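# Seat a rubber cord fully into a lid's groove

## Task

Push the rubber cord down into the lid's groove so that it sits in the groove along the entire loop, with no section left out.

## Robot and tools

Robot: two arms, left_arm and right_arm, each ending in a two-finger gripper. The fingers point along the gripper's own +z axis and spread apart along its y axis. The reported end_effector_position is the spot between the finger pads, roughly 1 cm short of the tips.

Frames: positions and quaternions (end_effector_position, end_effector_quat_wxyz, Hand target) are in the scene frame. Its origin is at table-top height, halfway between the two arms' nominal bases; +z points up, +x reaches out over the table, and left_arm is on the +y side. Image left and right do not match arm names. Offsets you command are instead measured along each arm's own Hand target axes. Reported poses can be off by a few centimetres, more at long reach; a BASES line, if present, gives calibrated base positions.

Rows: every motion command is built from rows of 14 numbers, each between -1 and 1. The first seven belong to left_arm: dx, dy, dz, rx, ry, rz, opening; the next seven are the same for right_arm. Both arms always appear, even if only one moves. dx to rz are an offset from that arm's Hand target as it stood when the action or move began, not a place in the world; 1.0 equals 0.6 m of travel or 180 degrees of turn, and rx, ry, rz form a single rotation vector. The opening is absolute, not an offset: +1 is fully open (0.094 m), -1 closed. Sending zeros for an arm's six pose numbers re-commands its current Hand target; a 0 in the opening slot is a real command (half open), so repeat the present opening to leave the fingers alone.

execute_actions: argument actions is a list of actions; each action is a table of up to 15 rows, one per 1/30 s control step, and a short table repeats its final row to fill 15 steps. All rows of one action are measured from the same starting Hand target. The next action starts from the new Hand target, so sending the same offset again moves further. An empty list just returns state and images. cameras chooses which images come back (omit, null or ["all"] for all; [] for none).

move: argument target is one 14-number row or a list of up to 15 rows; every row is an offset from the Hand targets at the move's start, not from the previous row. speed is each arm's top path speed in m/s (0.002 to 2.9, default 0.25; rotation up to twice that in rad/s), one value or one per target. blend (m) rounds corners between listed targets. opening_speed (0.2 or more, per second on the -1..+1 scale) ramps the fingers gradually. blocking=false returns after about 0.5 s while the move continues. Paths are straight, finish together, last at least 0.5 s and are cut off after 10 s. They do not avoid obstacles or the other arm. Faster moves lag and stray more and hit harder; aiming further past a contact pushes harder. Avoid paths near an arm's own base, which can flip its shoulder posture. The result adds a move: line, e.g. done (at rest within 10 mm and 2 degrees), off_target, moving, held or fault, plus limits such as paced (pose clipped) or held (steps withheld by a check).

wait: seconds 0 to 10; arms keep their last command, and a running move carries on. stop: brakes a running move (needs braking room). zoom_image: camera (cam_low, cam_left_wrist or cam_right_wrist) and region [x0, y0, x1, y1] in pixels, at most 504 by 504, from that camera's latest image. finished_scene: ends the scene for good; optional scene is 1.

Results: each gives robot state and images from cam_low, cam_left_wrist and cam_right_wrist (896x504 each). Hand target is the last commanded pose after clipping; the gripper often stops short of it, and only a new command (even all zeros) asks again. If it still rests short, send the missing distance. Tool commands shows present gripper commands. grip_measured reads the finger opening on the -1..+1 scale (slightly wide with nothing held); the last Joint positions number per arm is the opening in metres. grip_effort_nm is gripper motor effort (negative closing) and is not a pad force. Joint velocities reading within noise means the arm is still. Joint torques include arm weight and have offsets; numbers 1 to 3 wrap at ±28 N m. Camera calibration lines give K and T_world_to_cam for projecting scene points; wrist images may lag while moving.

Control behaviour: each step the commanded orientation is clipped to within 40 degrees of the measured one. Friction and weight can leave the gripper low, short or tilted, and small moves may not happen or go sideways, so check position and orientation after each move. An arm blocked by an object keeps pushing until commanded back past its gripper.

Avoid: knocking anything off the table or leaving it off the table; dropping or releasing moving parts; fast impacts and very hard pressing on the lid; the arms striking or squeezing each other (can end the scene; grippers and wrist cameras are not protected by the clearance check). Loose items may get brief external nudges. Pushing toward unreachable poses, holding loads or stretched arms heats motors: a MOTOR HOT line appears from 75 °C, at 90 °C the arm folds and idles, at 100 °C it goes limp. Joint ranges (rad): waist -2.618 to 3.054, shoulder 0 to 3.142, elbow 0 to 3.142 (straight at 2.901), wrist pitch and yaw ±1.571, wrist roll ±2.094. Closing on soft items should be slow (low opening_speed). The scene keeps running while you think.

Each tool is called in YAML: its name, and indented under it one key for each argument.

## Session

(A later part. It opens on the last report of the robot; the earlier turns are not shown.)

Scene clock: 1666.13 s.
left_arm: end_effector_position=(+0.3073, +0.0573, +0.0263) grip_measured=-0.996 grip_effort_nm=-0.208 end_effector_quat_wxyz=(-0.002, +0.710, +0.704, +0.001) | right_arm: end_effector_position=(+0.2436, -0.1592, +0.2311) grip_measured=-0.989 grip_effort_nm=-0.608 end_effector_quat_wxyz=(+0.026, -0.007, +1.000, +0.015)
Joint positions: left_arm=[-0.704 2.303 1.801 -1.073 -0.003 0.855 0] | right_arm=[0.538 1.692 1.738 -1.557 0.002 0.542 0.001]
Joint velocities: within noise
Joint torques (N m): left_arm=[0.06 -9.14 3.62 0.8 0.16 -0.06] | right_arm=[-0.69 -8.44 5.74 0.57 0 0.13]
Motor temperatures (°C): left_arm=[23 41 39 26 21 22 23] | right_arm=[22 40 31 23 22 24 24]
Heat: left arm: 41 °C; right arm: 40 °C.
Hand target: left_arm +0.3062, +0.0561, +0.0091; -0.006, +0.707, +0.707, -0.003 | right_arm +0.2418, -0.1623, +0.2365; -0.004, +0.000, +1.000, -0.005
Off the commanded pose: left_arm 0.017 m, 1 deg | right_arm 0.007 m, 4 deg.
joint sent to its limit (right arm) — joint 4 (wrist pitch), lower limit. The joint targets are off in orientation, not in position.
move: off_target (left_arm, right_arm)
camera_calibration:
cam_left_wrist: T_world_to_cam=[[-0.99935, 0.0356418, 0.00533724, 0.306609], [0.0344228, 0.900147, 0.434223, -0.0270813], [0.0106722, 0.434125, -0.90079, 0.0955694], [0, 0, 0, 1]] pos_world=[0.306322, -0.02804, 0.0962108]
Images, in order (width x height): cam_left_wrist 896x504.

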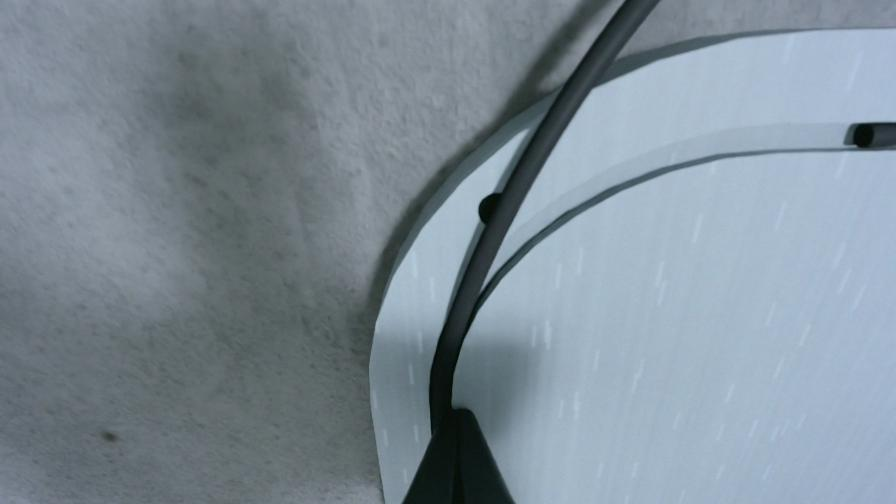

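move:
  target:
    - [0,0.003,-0.055,0,0,0,-1,0,0,0,0,0,0,-1]
    - [0.003,0.006,-0.055,0,0,0,-1,0,0,0,0,0,0,-1]
    - [0.003,0.006,0,0,0,0,-1,0,0,0,0,0,0,-1]
    - [0.003,0.006,-0.055,0,0,0,-1,0,0,0,0,0,0,-1]
    - [-0.011,0.005,-0.055,0,0,0,-1,0,0,0,0,0,0,-1]
    - [-0.012,0.004,0,0,0,0,-1,0,0,0,0,0,0,-1]
  speed: 0.1
  cameras: ["cam_left_wrist"]

zoom_image:
  camera: "cam_left_wrist"
  region: [330, 200, 590, 450]

Scene clock: 1674.27 s.
left_arm: end_effector_position=(+0.3112, +0.0512, +0.0269) grip_measured=-0.996 grip_effort_nm=-0.208 end_effector_quat_wxyz=(-0.001, +0.708, +0.706, +0.001) | right_arm: end_effector_position=(+0.2436, -0.1592, +0.2311) grip_measured=-0.989 grip_effort_nm=-0.603 end_effector_quat_wxyz=(+0.026, -0.007, +1.000, +0.015)
Joint positions: left_arm=[-0.708 2.33 1.85 -1.093 -0.002 0.846 0] | right_arm=[0.538 1.692 1.738 -1.557 0.002 0.542 0.001]
Joint velocities: within noise
Joint torques (N m): left_arm=[-0.34 -9.5 3.4 0.82 0.16 0.01] | right_arm=[-0.68 -8.46 5.74 0.57 -0.02 0.14]
Motor temperatures (°C): left_arm=[23 41 38 26 21 22 23] | right_arm=[22 40 31 23 22 24 24]
Heat: left arm: 41 °C; right arm: 40 °C.
Hand target: left_arm +0.3086, +0.0487, +0.0092; -0.006, +0.707, +0.707, -0.003 | right_arm +0.2418, -0.1623, +0.2365; -0.004, +0.000, +1.000, -0.005
Off the commanded pose: left_arm 0.018 m, 1 deg | right_arm 0.007 m, 4 deg.
joint sent to its limit (right arm) — joint 4 (wrist pitch), lower limit. The joint targets are off in orientation, not in position.
move: off_target (left_arm, right_arm)
camera_calibration:
cam_left_wrist: T_world_to_cam=[[-0.999506, 0.0310786, 0.00461216, 0.310986], [0.0300123, 0.900982, 0.432817, -0.0206465], [0.00929588, 0.432742, -0.90147, 0.0992961], [0, 0, 0, 1]] pos_world=[0.310529, -0.0340325, 0.0970143]
Images, in order (width x height): cam_left_wrist 896x504.

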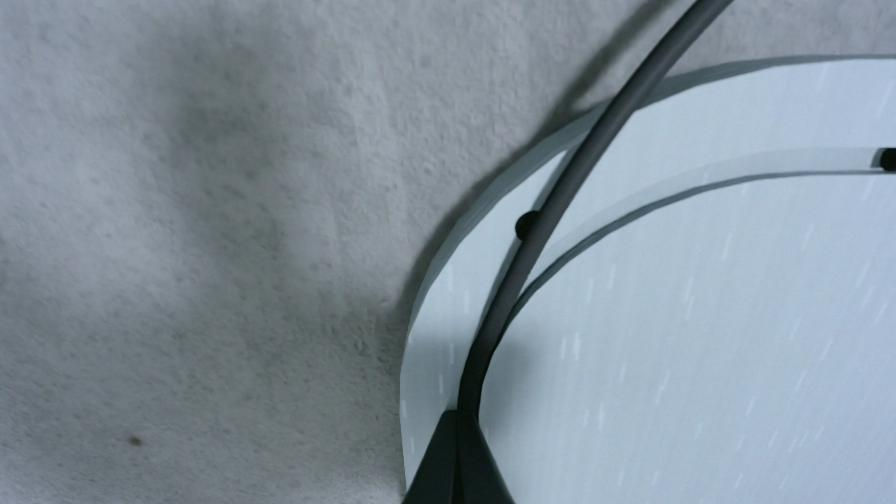

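Scaled by 1.938 from the camera's 896x504 image, which has a finer 1280x720 frame.

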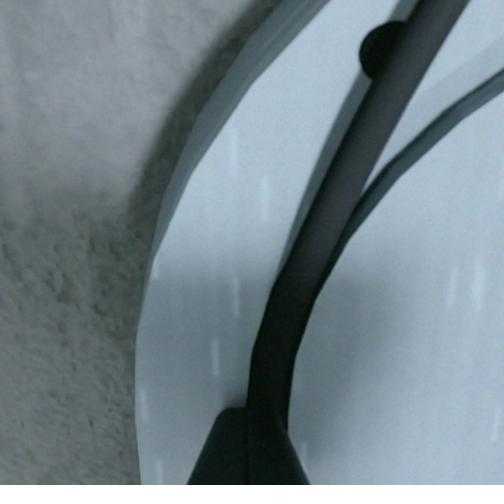

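move:
  target:
    - [0,0.003,-0.055,0,0,0,-1,0,0,0,0,0,0,-1]
    - [-0.012,0.004,-0.055,0,0,0,-1,0,0,0,0,0,0,-1]
    - [-0.0145,0.0,0,0,0,0,-1,0,0,0,0,0,0,-1]
    - [-0.017,-0.006,0,0,0,0,-1,0,0,0,0,0,0,-1]
  speed: 0.1
  cameras: ["cam_left_wrist"]

zoom_image:
  camera: "cam_left_wrist"
  region: [330, 200, 590, 450]

Scene clock: 1680.37 s.
left_arm: end_effector_position=(+0.3117, +0.0396, +0.0260) grip_measured=-0.996 grip_effort_nm=-0.208 end_effector_quat_wxyz=(+0.004, +0.708, +0.707, +0.002) | right_arm: end_effector_position=(+0.2436, -0.1592, +0.2311) grip_measured=-0.989 grip_effort_nm=-0.608 end_effector_quat_wxyz=(+0.026, -0.007, +1.000, +0.015)
Joint positions: left_arm=[-0.727 2.355 1.891 -1.099 -0.003 0.826 0] | right_arm=[0.538 1.692 1.738 -1.557 0.002 0.542 0.001]
Joint velocities: within noise
Joint torques (N m): left_arm=[-0.7 -10.04 2.93 0.76 0.15 -0.04] | right_arm=[-0.65 -8.43 5.7 0.57 0.01 0.13]
Motor temperatures (°C): left_arm=[23 41 38 26 21 22 23] | right_arm=[22 40 31 23 22 24 24]
Heat: left arm: 41 °C; right arm: 40 °C.
Hand target: left_arm +0.3050, +0.0386, +0.0091; -0.006, +0.707, +0.707, -0.003 | right_arm +0.2418, -0.1623, +0.2365; -0.004, +0.000, +1.000, -0.005
Off the commanded pose: left_arm 0.018 m, 1 deg | right_arm 0.007 m, 4 deg.
joint sent to its limit (right arm) — joint 4 (wrist pitch), lower limit. The joint targets are off in orientation, not in position.
move: off_target (left_arm, right_arm)
camera_calibration:
cam_left_wrist: T_world_to_cam=[[-0.999557, 0.029546, -0.00363724, 0.312155], [0.0251508, 0.903528, 0.42779, -0.00825518], [0.0159258, 0.427509, -0.903871, 0.101633], [0, 0, 0, 1]] pos_world=[0.310606, -0.0452129, 0.0965296]
Images, in order (width x height): cam_left_wrist 896x504.

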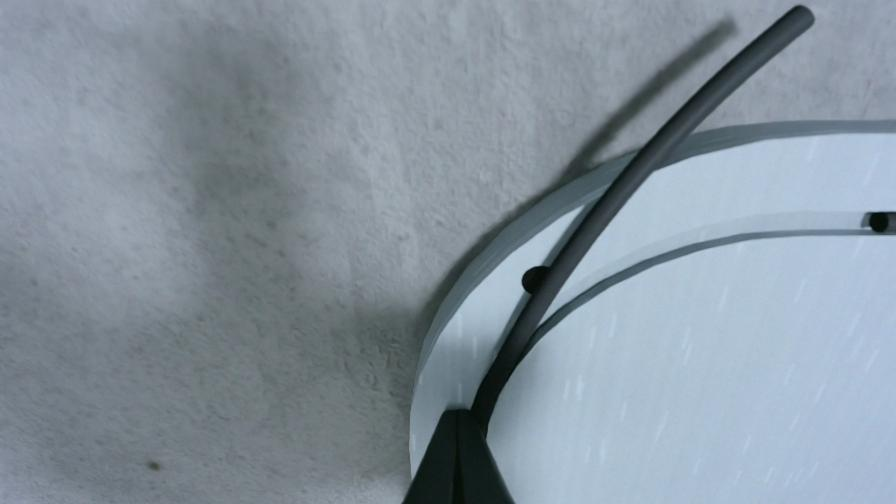

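Scaled by 1.938 from the camera's 896x504 image, which has a finer 1280x720 frame.

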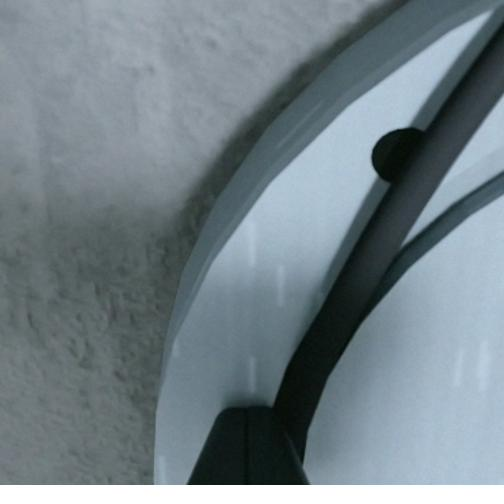

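move:
  target:
    - [0,0.003,-0.055,0,0,0,-1,0,0,0,0,0,0,-1]
    - [-0.004,0.0,-0.055,0,0,0,-1,0,0,0,0,0,0,-1]
    - [-0.004,-0.001,0,0,0,0,-1,0,0,0,0,0,0,-1]
  speed: 0.1
  cameras: ["cam_left_wrist"]

zoom_image:
  camera: "cam_left_wrist"
  region: [330, 200, 590, 450]

Scene clock: 1686.03 s.
left_arm: end_effector_position=(+0.3083, +0.0376, +0.0267) grip_measured=-0.996 grip_effort_nm=-0.208 end_effector_quat_wxyz=(+0.001, +0.708, +0.706, +0.001) | right_arm: end_effector_position=(+0.2436, -0.1592, +0.2311) grip_measured=-0.989 grip_effort_nm=-0.603 end_effector_quat_wxyz=(+0.026, -0.007, +1.000, +0.015)
Joint positions: left_arm=[-0.735 2.355 1.894 -1.107 -0.002 0.82 0] | right_arm=[0.538 1.692 1.738 -1.557 0.002 0.542 0.001]
Joint velocities: within noise
Joint torques (N m): left_arm=[-0.16 -9.61 3.38 0.81 0.2 -0.09] | right_arm=[-0.69 -8.46 5.82 0.59 0 0.14]
Motor temperatures (°C): left_arm=[23 40 38 26 21 22 23] | right_arm=[22 40 31 23 22 24 24]
Heat: left arm: 40 °C; right arm: 40 °C.
Hand target: left_arm +0.3044, +0.0363, +0.0090; -0.006, +0.707, +0.707, -0.003 | right_arm +0.2418, -0.1623, +0.2365; -0.004, +0.000, +1.000, -0.005
Off the commanded pose: left_arm 0.018 m, 1 deg | right_arm 0.007 m, 4 deg.
joint sent to its limit (right arm) — joint 4 (wrist pitch), lower limit. The joint targets are off in orientation, not in position.
move: off_target (left_arm, right_arm)
camera_calibration:
cam_left_wrist: T_world_to_cam=[[-0.999502, 0.0315354, 0.000853655, 0.308573], [0.0288318, 0.902161, 0.430436, -0.00792831], [0.0128038, 0.430246, -0.902621, 0.104], [0, 0, 0, 1]] pos_world=[0.307316, -0.0473238, 0.0970215]
Images, in order (width x height): cam_left_wrist 896x504.

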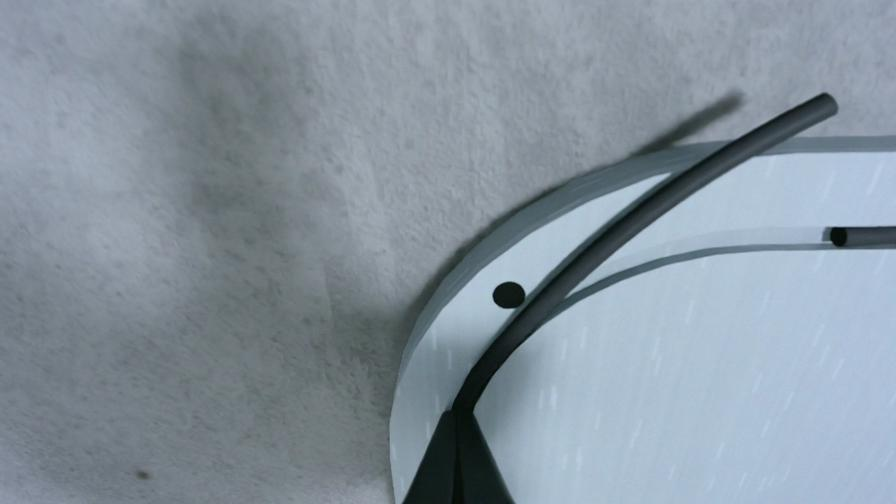

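Scaled by 1.938 from the camera's 896x504 image, which has a finer 1280x720 frame.

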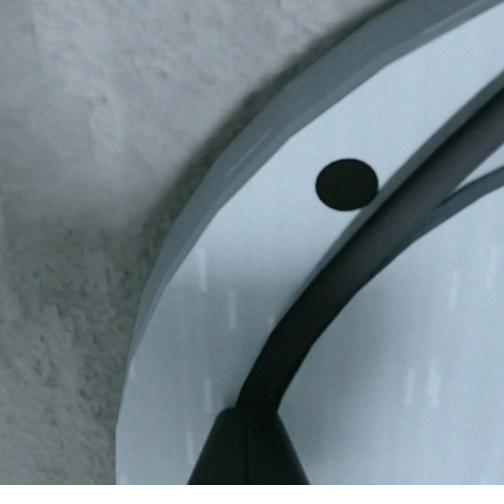

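move:
  target:
    - [0,0.003,-0.055,0,0,0,-1,0,0,0,0,0,0,-1]
    - [-0.012,-0.002,-0.055,0,0,0,-1,0,0,0,0,0,0,-1]
    - [-0.012,-0.006,0,0,0,0,-1,0,0,0,0,0,0,-1]
  speed: 0.1
  cameras: ["cam_left_wrist"]

zoom_image:
  camera: "cam_left_wrist"
  region: [330, 200, 590, 450]

Scene clock: 1691.20 s.
left_arm: end_effector_position=(+0.3046, +0.0304, +0.0270) grip_measured=-0.996 grip_effort_nm=-0.208 end_effector_quat_wxyz=(+0.002, +0.708, +0.706, +0.001) | right_arm: end_effector_position=(+0.2436, -0.1592, +0.2311) grip_measured=-0.989 grip_effort_nm=-0.603 end_effector_quat_wxyz=(+0.026, -0.007, +1.000, +0.015)
Joint positions: left_arm=[-0.752 2.364 1.91 -1.114 -0.001 0.803 0] | right_arm=[0.538 1.692 1.738 -1.557 0.002 0.542 0.001]
Joint velocities: within noise
Joint torques (N m): left_arm=[-0.64 -9.68 3.47 0.76 0.14 0] | right_arm=[-0.65 -8.44 5.75 0.56 0.01 0.13]
Motor temperatures (°C): left_arm=[23 40 37 26 21 22 23] | right_arm=[22 40 31 23 22 24 24]
Heat: left arm: 40 °C; right arm: 40 °C.
Hand target: left_arm +0.3008, +0.0291, +0.0091; -0.006, +0.707, +0.707, -0.003 | right_arm +0.2418, -0.1624, +0.2365; -0.004, +0.000, +1.000, -0.005
Off the commanded pose: left_arm 0.018 m, 1 deg | right_arm 0.007 m, 4 deg.
joint sent to its limit (right arm) — joint 4 (wrist pitch), lower limit. The joint targets are off in orientation, not in position.
move: off_target (left_arm, right_arm)
camera_calibration:
cam_left_wrist: T_world_to_cam=[[-0.999516, 0.031089, 0.000591632, 0.305104], [0.0283346, 0.902795, 0.429137, -0.00128213], [0.0128073, 0.428946, -0.903239, 0.107452], [0, 0, 0, 1]] pos_world=[0.303616, -0.0544189, 0.0974244]
Images, in order (width x height): cam_left_wrist 896x504.

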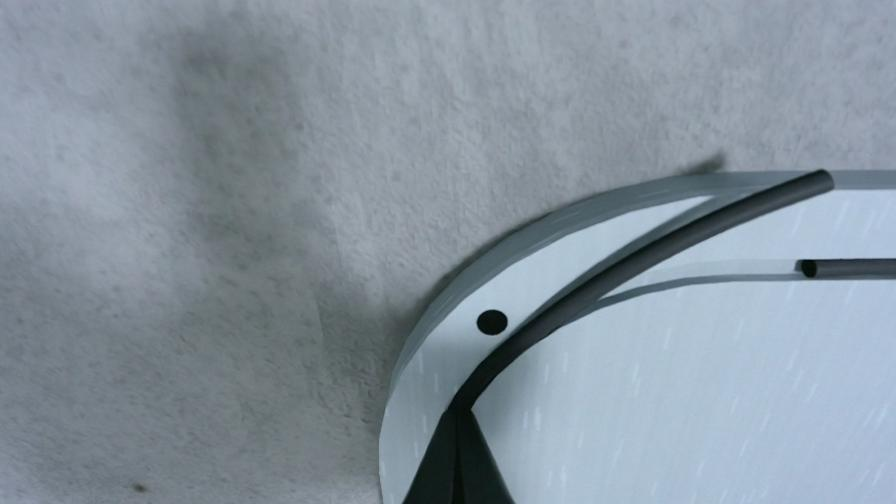

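Scaled by 1.938 from the camera's 896x504 image, which has a finer 1280x720 frame.

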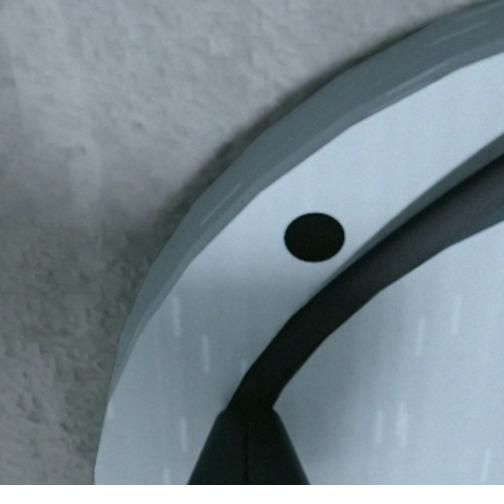

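move:
  target:
    - [0,0.003,-0.055,0,0,0,-1,0,0,0,0,0,0,-1]
    - [-0.011,-0.004,-0.055,0,0,0,-1,0,0,0,0,0,0,-1]
    - [-0.011,-0.008,0,0,0,0,-1,0,0,0,0,0,0,-1]
  speed: 0.1
  cameras: ["cam_left_wrist"]

zoom_image:
  camera: "cam_left_wrist"
  region: [330, 200, 590, 450]

Scene clock: 1698.73 s.
left_arm: end_effector_position=(+0.2986, +0.0235, +0.0269) grip_measured=-0.996 grip_effort_nm=-0.212 end_effector_quat_wxyz=(+0.001, +0.709, +0.705, +0.001) | right_arm: end_effector_position=(+0.2436, -0.1592, +0.2311) grip_measured=-0.989 grip_effort_nm=-0.608 end_effector_quat_wxyz=(+0.026, -0.007, +1.000, +0.015)
Joint positions: left_arm=[-0.771 2.369 1.919 -1.119 -0.001 0.787 0] | right_arm=[0.538 1.692 1.738 -1.557 0.002 0.542 0.001]
Joint velocities: within noise
Joint torques (N m): left_arm=[-0.12 -9.62 3.7 0.79 0.12 -0.01] | right_arm=[-0.69 -8.42 5.75 0.58 0.01 0.13]
Motor temperatures (°C): left_arm=[23 41 37 26 21 22 23] | right_arm=[22 40 31 23 22 24 24]
Heat: left arm: 41 °C; right arm: 40 °C.
Hand target: left_arm +0.2960, +0.0224, +0.0091; -0.006, +0.707, +0.707, -0.003 | right_arm +0.2418, -0.1624, +0.2365; -0.004, +0.000, +1.000, -0.005
Off the commanded pose: left_arm 0.018 m, 1 deg | right_arm 0.007 m, 4 deg.
joint sent to its limit (right arm) — joint 4 (wrist pitch), lower limit. The joint targets are off in orientation, not in position.
move: off_target (left_arm, right_arm)
camera_calibration:
cam_left_wrist: T_world_to_cam=[[-0.999401, 0.0345089, 0.00250887, 0.299213], [0.0322302, 0.902126, 0.430268, 0.00399304], [0.0125848, 0.430091, -0.902698, 0.110435], [0, 0, 0, 1]] pos_world=[0.297516, -0.061425, 0.0972209]
Images, in order (width x height): cam_left_wrist 896x504.

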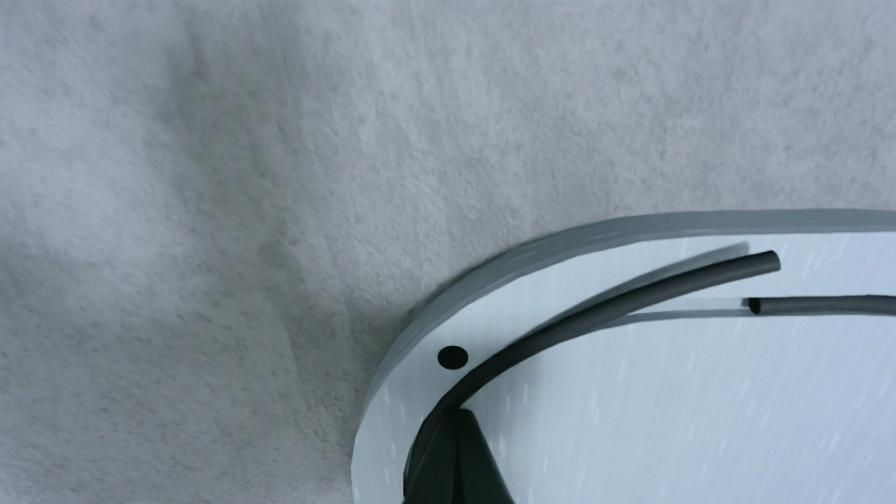

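Scaled by 1.938 from the camera's 896x504 image, which has a finer 1280x720 frame.

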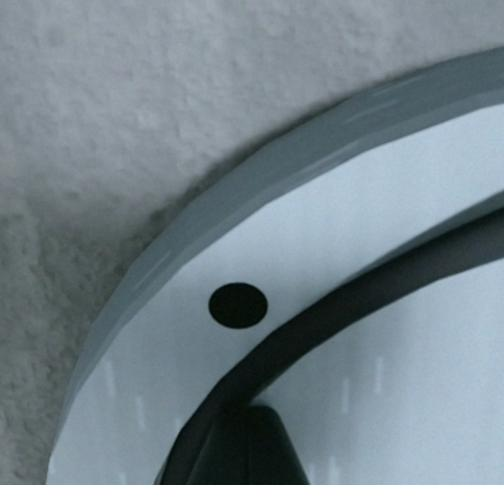

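move:
  target:
    - [0,0.001,-0.055,0,0,0,-1,0,0,0,0,0,0,-1]
    - [-0.002,0.006,-0.055,0,0,0,-1,0,0,0,0,0,0,-1]
    - [-0.002,0.0045,0,0,0,0,-1,0,0,0,0,0,0,-1]
  speed: 0.1
  cameras: ["cam_left_wrist"]

zoom_image:
  camera: "cam_left_wrist"
  region: [330, 200, 590, 450]

Scene clock: 1705.87 s.
left_arm: end_effector_position=(+0.3008, +0.0212, +0.0272) grip_measured=-0.996 grip_effort_nm=-0.203 end_effector_quat_wxyz=(+0.002, +0.709, +0.705, +0.000) | right_arm: end_effector_position=(+0.2436, -0.1592, +0.2311) grip_measured=-0.989 grip_effort_nm=-0.603 end_effector_quat_wxyz=(+0.026, -0.007, +1.000, +0.015)
Joint positions: left_arm=[-0.771 2.381 1.941 -1.128 -0.001 0.786 0] | right_arm=[0.538 1.692 1.738 -1.557 0.002 0.542 0.001]
Joint velocities: within noise
Joint torques (N m): left_arm=[-0.13 -9.72 3.6 0.78 0.14 -0.04] | right_arm=[-0.58 -8.43 5.78 0.58 0.01 0.13]
Motor temperatures (°C): left_arm=[23 41 37 26 21 22 23] | right_arm=[22 40 31 23 22 24 24]
Heat: left arm: 41 °C; right arm: 40 °C.
Hand target: left_arm +0.2987, +0.0212, +0.0091; -0.006, +0.707, +0.707, -0.003 | right_arm +0.2418, -0.1623, +0.2365; -0.004, +0.000, +1.000, -0.005
Off the commanded pose: left_arm 0.018 m, 1 deg | right_arm 0.007 m, 4 deg.
joint sent to its limit (right arm) — joint 4 (wrist pitch), lower limit. The joint targets are off in orientation, not in position.
move: off_target (left_arm, right_arm)
camera_calibration:
cam_left_wrist: T_world_to_cam=[[-0.999427, 0.0338277, 0.00134407, 0.301463], [0.0311363, 0.902872, 0.428781, 0.00625149], [0.0132912, 0.428577, -0.903407, 0.111478], [0, 0, 0, 1]] pos_world=[0.299613, -0.0636192, 0.0976247]
Images, in order (width x height): cam_left_wrist 896x504.

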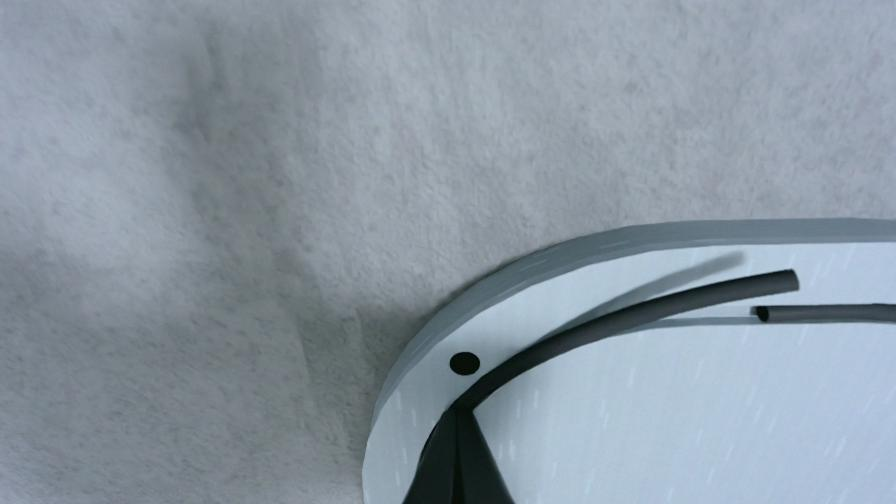

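Scaled by 1.938 from the camera's 896x504 image, which has a finer 1280x720 frame.

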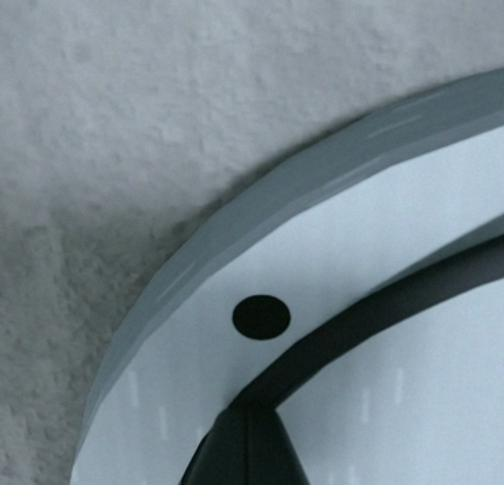

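move:
  target:
    - [0,0.001,-0.055,0,0,0,-1,0,0,0,0,0,0,-1]
    - [-0.008,-0.006,-0.055,0,0,0,-1,0,0,0,0,0,0,-1]
    - [-0.008,-0.0085,0,0,0,0,-1,0,0,0,0,0,0,-1]
  speed: 0.1
  cameras: ["cam_left_wrist"]

zoom_image:
  camera: "cam_left_wrist"
  region: [330, 200, 590, 450]

Scene clock: 1710.83 s.
left_arm: end_effector_position=(+0.2975, +0.0186, +0.0269) grip_measured=-0.996 grip_effort_nm=-0.208 end_effector_quat_wxyz=(+0.000, +0.708, +0.706, +0.000) | right_arm: end_effector_position=(+0.2436, -0.1592, +0.2311) grip_measured=-0.989 grip_effort_nm=-0.608 end_effector_quat_wxyz=(+0.026, -0.007, +1.000, +0.015)
Joint positions: left_arm=[-0.781 2.382 1.942 -1.13 -0.001 0.773 0] | right_arm=[0.538 1.692 1.738 -1.557 0.002 0.542 0.001]
Joint velocities: within noise
Joint torques (N m): left_arm=[-0.55 -9.81 3.44 0.84 0.11 -0.03] | right_arm=[-0.64 -8.46 5.74 0.55 0.01 0.14]
Motor temperatures (°C): left_arm=[23 41 37 26 21 22 23] | right_arm=[22 40 31 23 22 24 24]
Heat: left arm: 41 °C; right arm: 40 °C.
Hand target: left_arm +0.2936, +0.0165, +0.0091; -0.006, +0.707, +0.707, -0.003 | right_arm +0.2418, -0.1623, +0.2365; -0.004, +0.000, +1.000, -0.005
Off the commanded pose: left_arm 0.018 m, 1 deg | right_arm 0.007 m, 4 deg.
joint sent to its limit (right arm) — joint 4 (wrist pitch), lower limit. The joint targets are off in orientation, not in position.
move: off_target (left_arm, right_arm)
camera_calibration:
cam_left_wrist: T_world_to_cam=[[-0.999534, 0.0303569, 0.00305548, 0.298407], [0.0287176, 0.902253, 0.430249, 0.00957694], [0.0103042, 0.430137, -0.902705, 0.113274], [0, 0, 0, 1]] pos_world=[0.296825, -0.0664228, 0.0972206]
Images, in order (width x height): cam_left_wrist 896x504.

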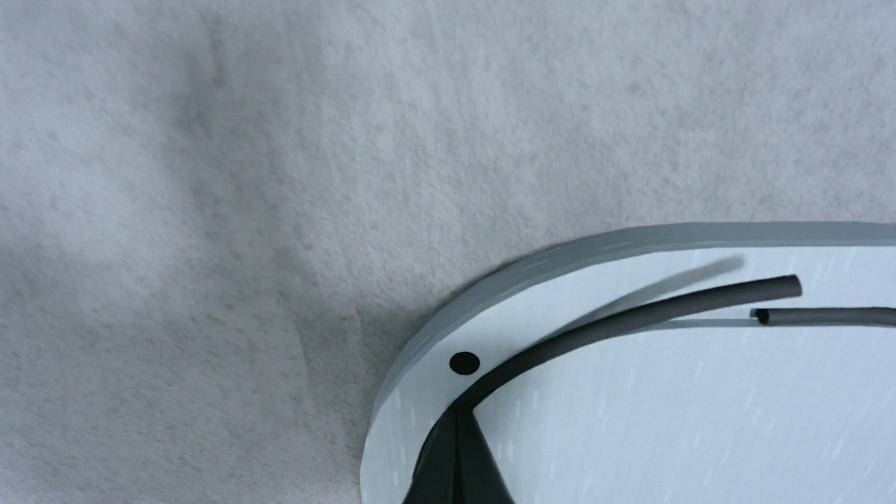

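Scaled by 1.938 from the camera's 896x504 image, which has a finer 1280x720 frame.

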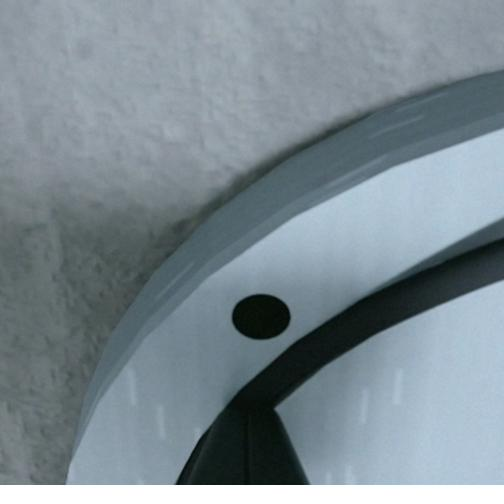

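move:
  target:
    - [0,0.001,-0.055,0,0,0,-1,0,0,0,0,0,0,-1]
    - [-0.009,-0.01,-0.055,0,0,0,-1,0,0,0,0,0,0,-1]
    - [-0.009,-0.011,0,0,0,0,-1,0,0,0,0,0,0,-1]
  speed: 0.1
  cameras: ["cam_left_wrist"]

zoom_image:
  camera: "cam_left_wrist"
  region: [330, 200, 590, 450]

Scene clock: 1716.17 s.
left_arm: end_effector_position=(+0.2877, +0.0123, +0.0263) grip_measured=-0.996 grip_effort_nm=-0.208 end_effector_quat_wxyz=(-0.004, +0.710, +0.704, +0.000) | right_arm: end_effector_position=(+0.2436, -0.1592, +0.2311) grip_measured=-0.989 grip_effort_nm=-0.603 end_effector_quat_wxyz=(+0.026, -0.007, +1.000, +0.015)
Joint positions: left_arm=[-0.805 2.382 1.94 -1.136 0 0.755 0] | right_arm=[0.538 1.692 1.738 -1.557 0.002 0.542 0.001]
Joint velocities: within noise
Joint torques (N m): left_arm=[-0.02 -10.03 3.03 0.89 0.13 -0.07] | right_arm=[-0.64 -8.39 5.71 0.58 0.01 0.14]
Motor temperatures (°C): left_arm=[23 41 37 26 21 22 23] | right_arm=[22 40 31 23 22 24 24]
Heat: left arm: 41 °C; right arm: 40 °C.
Hand target: left_arm +0.2869, +0.0110, +0.0092; -0.006, +0.707, +0.707, -0.003 | right_arm +0.2418, -0.1623, +0.2365; -0.004, +0.000, +1.000, -0.005
Off the commanded pose: left_arm 0.017 m, 1 deg | right_arm 0.007 m, 4 deg.
joint sent to its limit (right arm) — joint 4 (wrist pitch), lower limit. The joint targets are off in orientation, not in position.
move: off_target (left_arm, right_arm)
camera_calibration:
cam_left_wrist: T_world_to_cam=[[-0.999266, 0.0371801, 0.00926197, 0.288447], [0.0375027, 0.899495, 0.435319, 0.01311], [0.00785408, 0.435346, -0.900229, 0.116065], [0, 0, 0, 1]] pos_world=[0.286832, -0.0730452, 0.0961061]
Images, in order (width x height): cam_left_wrist 896x504.

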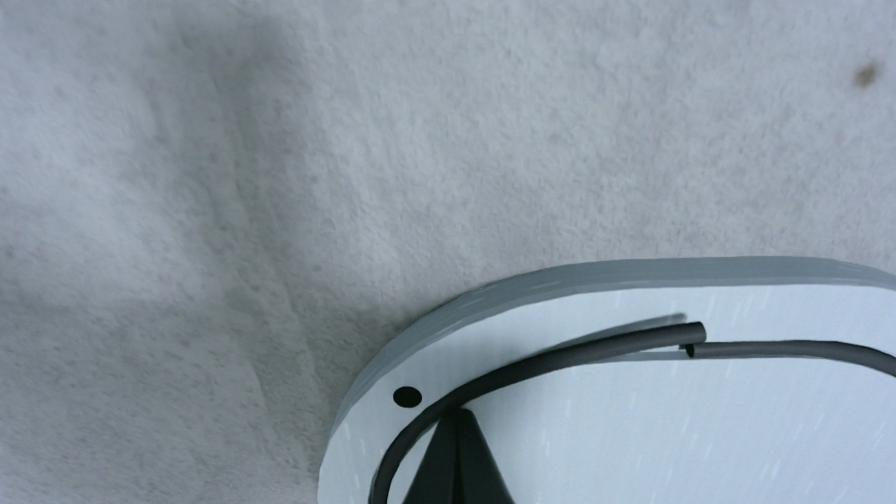

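Scaled by 1.938 from the camera's 896x504 image, which has a finer 1280x720 frame.

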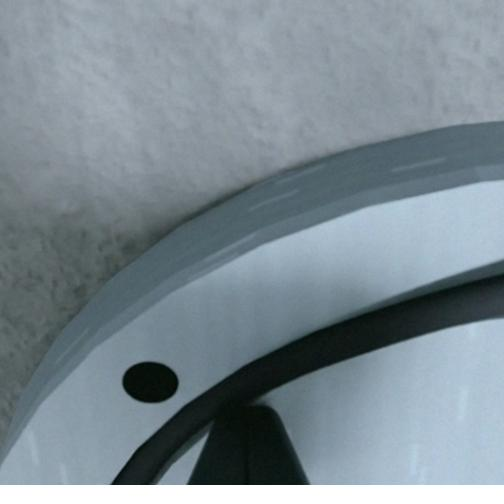

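move:
  target:
    - [0,0.001,-0.055,0,0,0,-1,0,0,0,0,0,0,-1]
    - [-0.009,0.001,-0.055,0,0,0,-1,0,0,0,0,0,0,-1]
    - [-0.0085,0.0005,0,0,0,0,-1,0,0,0,0,0,0,-1]
  speed: 0.1
  cameras: ["cam_left_wrist"]

zoom_image:
  camera: "cam_left_wrist"
  region: [330, 250, 750, 500]

Scene clock: 1727.00 s.
left_arm: end_effector_position=(+0.2908, +0.0074, +0.0274) grip_measured=-0.996 grip_effort_nm=-0.212 end_effector_quat_wxyz=(+0.002, +0.708, +0.706, +0.000) | right_arm: end_effector_position=(+0.2436, -0.1592, +0.2311) grip_measured=-0.989 grip_effort_nm=-0.608 end_effector_quat_wxyz=(+0.026, -0.007, +1.000, +0.015)
Joint positions: left_arm=[-0.808 2.395 1.967 -1.14 0 0.748 0] | right_arm=[0.538 1.692 1.738 -1.557 0.002 0.542 0.001]
Joint velocities: within noise
Joint torques (N m): left_arm=[-0.31 -9.81 3.54 0.77 0.11 -0.09] | right_arm=[-0.55 -8.4 5.74 0.59 -0.01 0.13]
Motor temperatures (°C): left_arm=[23 40 36 26 21 22 23] | right_arm=[22 40 31 23 22 24 24]
Heat: left arm: 40 °C; right arm: 40 °C.
Hand target: left_arm +0.2874, +0.0059, +0.0093; -0.006, +0.707, +0.707, -0.003 | right_arm +0.2418, -0.1623, +0.2365; -0.004, +0.000, +1.000, -0.005
Off the commanded pose: left_arm 0.019 m, 1 deg | right_arm 0.007 m, 4 deg.
joint sent to its limit (right arm) — joint 4 (wrist pitch), lower limit. The joint targets are off in orientation, not in position.
move: off_target (left_arm, right_arm)
camera_calibration:
cam_left_wrist: T_world_to_cam=[[-0.999491, 0.0318644, 0.00172231, 0.292069], [0.0295287, 0.903065, 0.428488, 0.0194349], [0.0120982, 0.428321, -0.903546, 0.118041], [0, 0, 0, 1]] pos_world=[0.289919, -0.0774172, 0.0978251]
Images, in order (width x height): cam_left_wrist 896x504.

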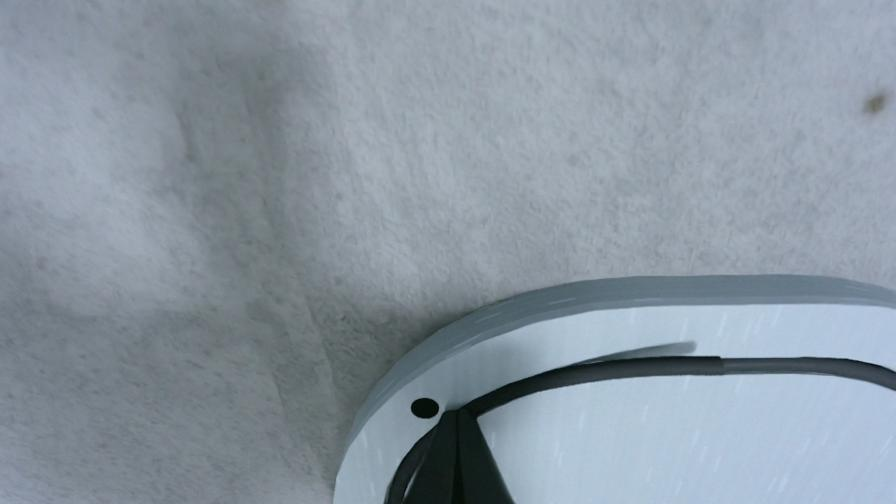

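Scaled by 1.200 from the camera's 896x504 image, which has a finer 1280x720 frame.

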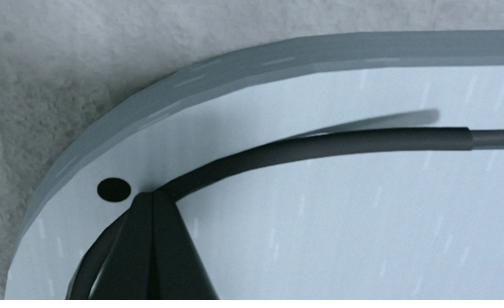

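move:
  target:
    - [0,0.001,-0.055,0,0,0,-1,0,0,0,0,0,0,-1]
    - [-0.0073,-0.0105,-0.055,0,0,0,-1,0,0,0,0,0,0,-1]
    - [-0.0073,-0.0115,0,0,0,0,-1,0,0,0,0,0,0,-1]
  speed: 0.1
  cameras: ["cam_left_wrist"]

zoom_image:
  camera: "cam_left_wrist"
  region: [330, 250, 750, 500]

Scene clock: 1734.20 s.
left_arm: end_effector_position=(+0.2839, +0.0032, +0.0267) grip_measured=-0.996 grip_effort_nm=-0.212 end_effector_quat_wxyz=(-0.001, +0.709, +0.706, +0.001) | right_arm: end_effector_position=(+0.2436, -0.1592, +0.2311) grip_measured=-0.989 grip_effort_nm=-0.603 end_effector_quat_wxyz=(+0.026, -0.007, +1.000, +0.015)
Joint positions: left_arm=[-0.825 2.395 1.964 -1.143 -0.001 0.731 0] | right_arm=[0.538 1.692 1.738 -1.557 0.002 0.542 0.001]
Joint velocities: within noise
Joint torques (N m): left_arm=[-0.47 -10.52 3.18 0.88 0.16 -0.04] | right_arm=[-0.66 -8.47 5.72 0.56 0.01 0.14]
Motor temperatures (°C): left_arm=[23 40 36 26 21 22 23] | right_arm=[22 40 31 23 22 24 24]
Heat: left arm: 40 °C; right arm: 40 °C.
Hand target: left_arm +0.2804, +0.0016, +0.0093; -0.006, +0.707, +0.707, -0.003 | right_arm +0.2418, -0.1623, +0.2365; -0.004, +0.000, +1.000, -0.005
Off the commanded pose: left_arm 0.018 m, 1 deg | right_arm 0.007 m, 4 deg.
joint sent to its limit (right arm) — joint 4 (wrist pitch), lower limit. The joint targets are off in orientation, not in position.
move: off_target (left_arm, right_arm)
camera_calibration:
cam_left_wrist: T_world_to_cam=[[-0.999455, 0.032644, 0.00482439, 0.28518], [0.031514, 0.900879, 0.432925, 0.0229768], [0.0097862, 0.432841, -0.901417, 0.119963], [0, 0, 0, 1]] pos_world=[0.283126, -0.0819337, 0.0968139]
Images, in order (width x height): cam_left_wrist 896x504.

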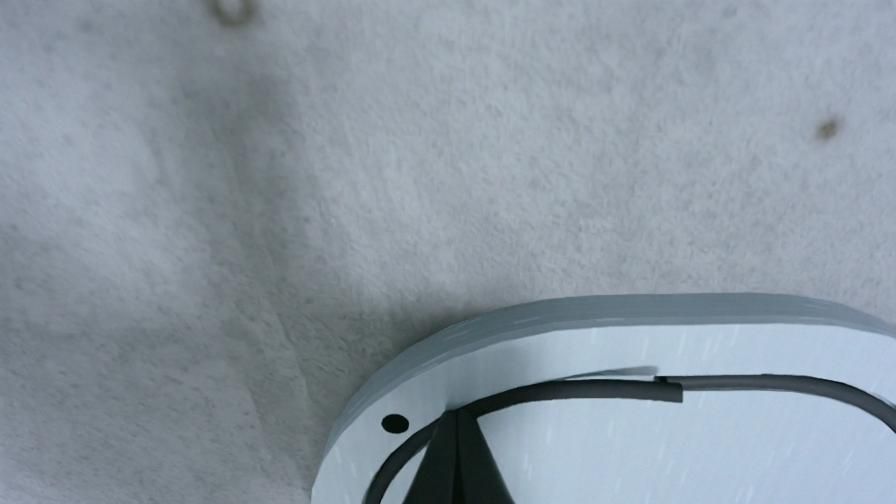

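Scaled by 1.200 from the camera's 896x504 image, which has a finer 1280x720 frame.

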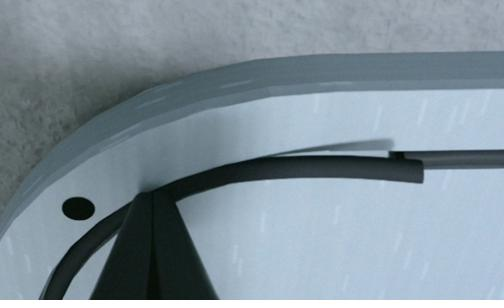

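move:
  target:
    - [0,0.0,-0.1,0,0,0,-1,0,0,0,0,0,0,-1]
    - [0.15,-0.05,-0.25,0,0,0,-1,0,0,0,0,0,0,-1]
  speed: 0.2
  cameras: ["cam_left_wrist","cam_right_wrist"]

Scene clock: 1747.73 s.
left_arm: end_effector_position=(+0.2575, +0.0873, +0.1520) grip_measured=-0.996 grip_effort_nm=-0.208 end_effector_quat_wxyz=(-0.009, +0.703, +0.711, +0.000) | right_arm: end_effector_position=(+0.2436, -0.1592, +0.2311) grip_measured=-0.989 grip_effort_nm=-0.603 end_effector_quat_wxyz=(+0.026, -0.007, +1.000, +0.015)
Joint positions: left_arm=[-0.731 2.022 1.859 -1.426 -0.001 0.809 0] | right_arm=[0.538 1.692 1.738 -1.557 0.002 0.542 0.001]
Joint velocities: within noise
Joint torques (N m): left_arm=[-0.03 -12.62 4.34 0.24 0.15 0.19] | right_arm=[-0.61 -8.42 5.78 0.57 0.02 0.16]
Motor temperatures (°C): left_arm=[23 41 36 26 21 22 23] | right_arm=[22 40 31 23 22 24 24]
Heat: left arm: 41 °C; right arm: 40 °C.
Hand target: left_arm +0.2523, +0.0908, +0.1601; -0.006, +0.707, +0.707, -0.003 | right_arm +0.2418, -0.1623, +0.2365; -0.004, +0.000, +1.000, -0.005
Off the commanded pose: left_arm 0.010 m, 1 deg | right_arm 0.007 m, 4 deg.
joint sent to its limit (right arm) — joint 4 (wrist pitch), lower limit. The joint targets are off in orientation, not in position.
move: off_target (right_arm)
camera_calibration:
cam_left_wrist: T_world_to_cam=[[-0.999719, 0.0164812, 0.0170143, 0.255036], [0.0223095, 0.896538, 0.442405, -0.104921], [-0.00796258, 0.442661, -0.896654, 0.199751], [0, 0, 0, 1]] pos_world=[0.258896, 0.00144038, 0.221186]
cam_right_wrist: T_world_to_cam=[[0.0137313, -0.998959, -0.0435071, -0.147589], [-0.922398, -0.0294517, 0.385116, 0.175581], [-0.385996, 0.0348428, -0.921842, 0.411706], [0, 0, 0, 1]] pos_world=[0.322899, -0.156609, 0.305487]
Images, in order (width x height): cam_left_wrist 896x504, cam_right_wrist 896x504.

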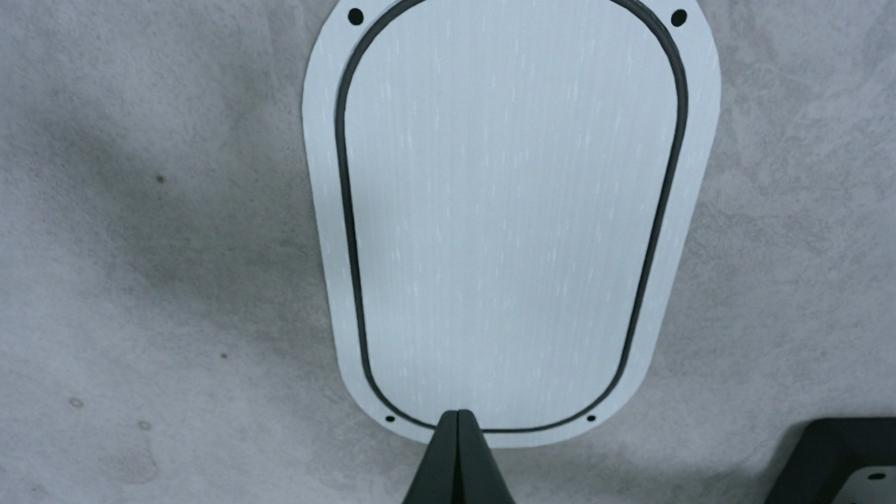

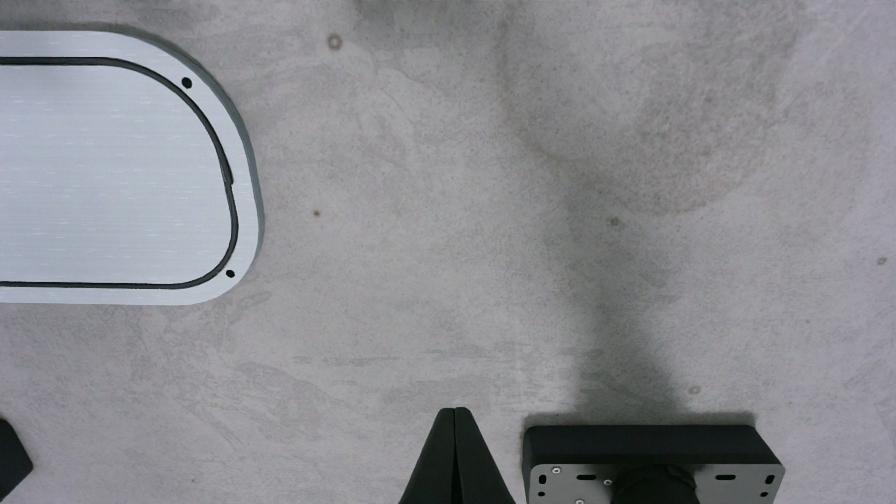

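zoom_image:
  camera: "cam_right_wrist"
  region: [140, 40, 280, 310]

zoom_image:
  camera: "cam_left_wrist"
  region: [290, 200, 540, 450]

zoom_image:
  camera: "cam_left_wrist"
  region: [500, 180, 730, 450]

zoom_image:
  camera: "cam_left_wrist"
  region: [300, 0, 520, 220]

zoom_image:
  camera: "cam_left_wrist"
  region: [510, 0, 730, 220]

Scaled by 1.867 from the camera's 896x504 image, which has a finer 1280x720 frame.

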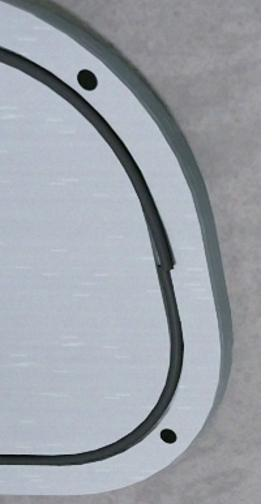

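Scaled by 2.016 from the camera's 896x504 image, which has a finer 1280x720 frame.

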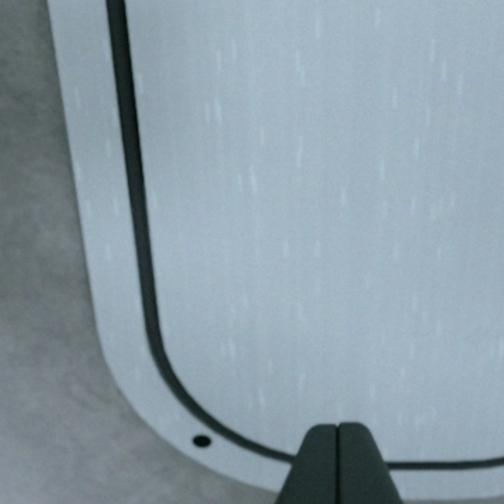

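Scaled by 1.867 from the camera's 896x504 image, which has a finer 1280x720 frame.

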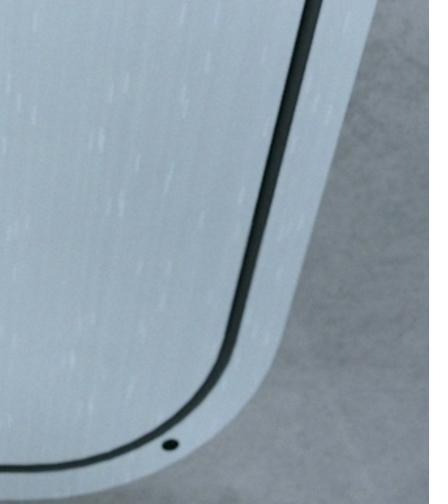

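Scaled by 2.291 from the camera's 896x504 image, which has a finer 1280x720 frame.

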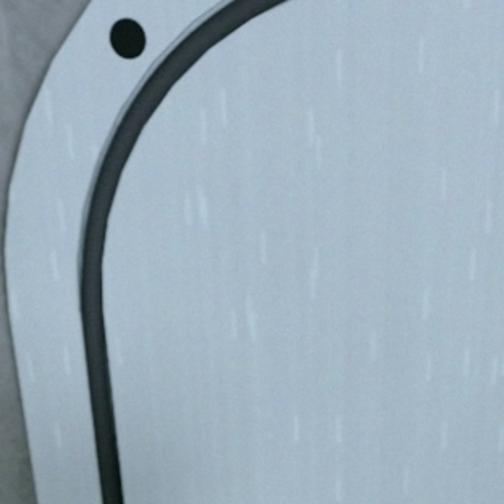

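Scaled by 2.291 from the camera's 896x504 image, which has a finer 1280x720 frame.

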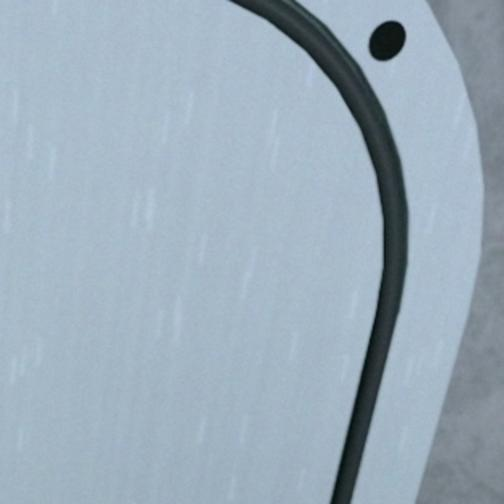

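move:
  target:
    - [0.16,-0.04,-0.1,0,0,0,-1,0,0,0,0,0,0,-1]
    - [0.16,-0.04,-0.1,0,0,0,-1,0.1,0.25,0.21,0,0,0,-1]
  speed: 0.25
  cameras: ["cam_right_wrist"]

Scene clock: 1756.77 s.
left_arm: end_effector_position=(+0.2346, +0.1835, +0.2181) grip_measured=-0.996 grip_effort_nm=-0.208 end_effector_quat_wxyz=(+0.009, +0.703, +0.711, +0.002) | right_arm: end_effector_position=(+0.1822, -0.0431, +0.1273) grip_measured=-0.989 grip_effort_nm=-0.603 end_effector_quat_wxyz=(-0.017, -0.027, +0.999, -0.024)
Joint positions: left_arm=[-0.549 1.707 1.713 -1.558 -0.001 0.991 0] | right_arm=[0.929 1.904 1.584 -1.309 0.001 0.893 0.001]
Joint velocities: within noise
Joint torques (N m): left_arm=[0.08 -8.58 4.45 0.32 0.13 0.21] | right_arm=[-0.96 -9.68 6.41 0.18 -0.01 0.03]
Motor temperatures (°C): left_arm=[23 42 36 26 21 22 23] | right_arm=[22 40 31 23 22 24 24]
Heat: left arm: 42 °C; right arm: 40 °C.
Hand target: left_arm +0.2290, +0.1865, +0.2208; -0.006, +0.707, +0.707, -0.003 | right_arm +0.1840, -0.0457, +0.1326; -0.014, -0.025, +0.999, -0.021 (not the last commanded pose)
Off the commanded pose: left_arm 0.007 m, 2 deg | right_arm 0.034 m, 4 deg.
joint sent to its limit (left arm) — joint 4 (wrist pitch), lower limit. The joint targets still meet the commanded pose.
move: held (right_arm; a check stopped the path); limits=held
pose unreachable (right arm): on one or more control steps of this call, first in action 0 (counted from 0), this arm could not follow its commanded pose, so it was not sent that pose on those steps. It may still have moved: this result reports where it is.
cause: moving toward the commanded pose would bring a part of the arm too close to another arm (this arm's wrist (the part past joint 4) and the left arm's wrist camera).
camera_calibration:
cam_right_wrist: T_world_to_cam=[[0.0522451, -0.998118, 0.0321004, -0.0518828], [-0.885328, -0.0314216, 0.463905, 0.145412], [-0.462023, -0.0526561, -0.885303, 0.293694], [0, 0, 0, 1]] pos_world=[0.267142, -0.0317513, 0.194216]
Images, in order (width x height): cam_right_wrist 896x504.

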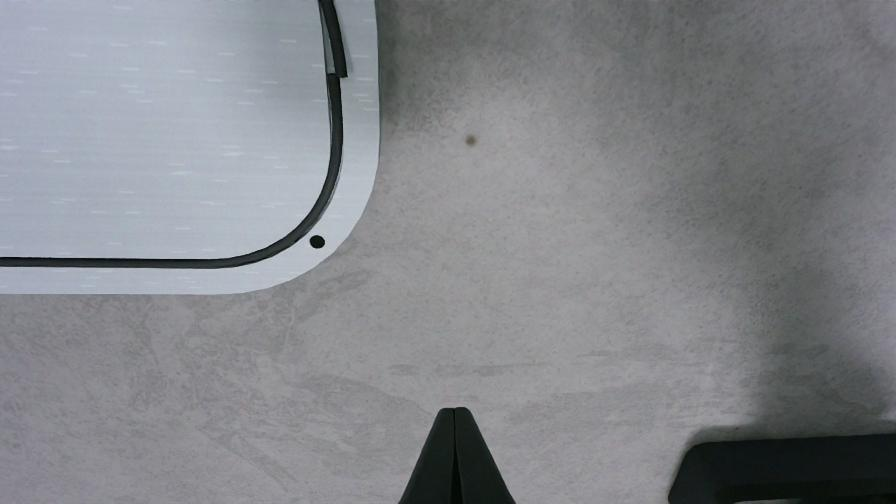

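zoom_image:
  camera: "cam_right_wrist"
  region: [180, 0, 440, 300]

move:
  target:
    - [0.1,-0.05,0.0,0,0,0,-1,0,0,0,0.025,0.03,0,-1]
  speed: 0.25
  cameras: []

Scaled by 1.680 from the camera's 896x504 image, which has a finer 1280x720 frame.

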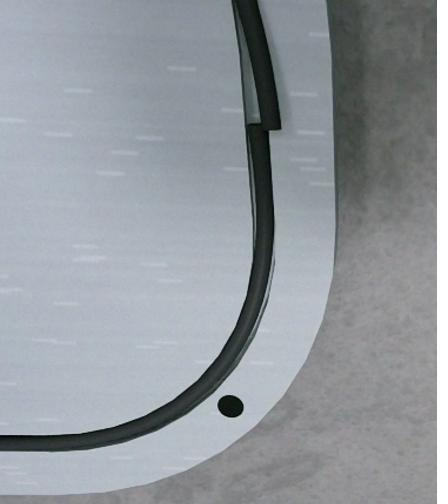

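Scene clock: 1760.83 s.
left_arm: end_effector_position=(+0.2026, +0.2443, +0.2200) grip_measured=-0.996 grip_effort_nm=-0.208 end_effector_quat_wxyz=(+0.005, +0.704, +0.710, +0.002) | right_arm: end_effector_position=(+0.1820, -0.0464, +0.1311) grip_measured=-0.989 grip_effort_nm=-0.608 end_effector_quat_wxyz=(-0.054, -0.026, +0.996, -0.063)
Joint positions: left_arm=[-0.412 1.497 1.503 -1.567 -0.001 1.131 0] | right_arm=[0.919 1.997 1.716 -1.455 -0.008 0.884 0.001]
Joint velocities: within noise
Joint torques (N m): left_arm=[0.28 -6.56 4.53 0.44 0.11 0.16] | right_arm=[-0.98 -7.88 7.92 -0.08 -0.13 -0.01]
Motor temperatures (°C): left_arm=[23 42 36 26 21 22 23] | right_arm=[22 40 31 23 22 24 24]
Heat: left arm: 42 °C; right arm: 40 °C.
Hand target: left_arm +0.1991, +0.2466, +0.2214; -0.006, +0.707, +0.707, -0.003 | right_arm +0.1840, -0.0455, +0.1326; -0.060, -0.025, +0.996, -0.061
Off the commanded pose: left_arm 0.004 m, 1 deg | right_arm 0.003 m, 1 deg.
joint sent to its limit (left arm) — joint 4 (wrist pitch), lower limit. The joint targets still meet the commanded pose.
move: done
No camera images: "cameras" was empty.


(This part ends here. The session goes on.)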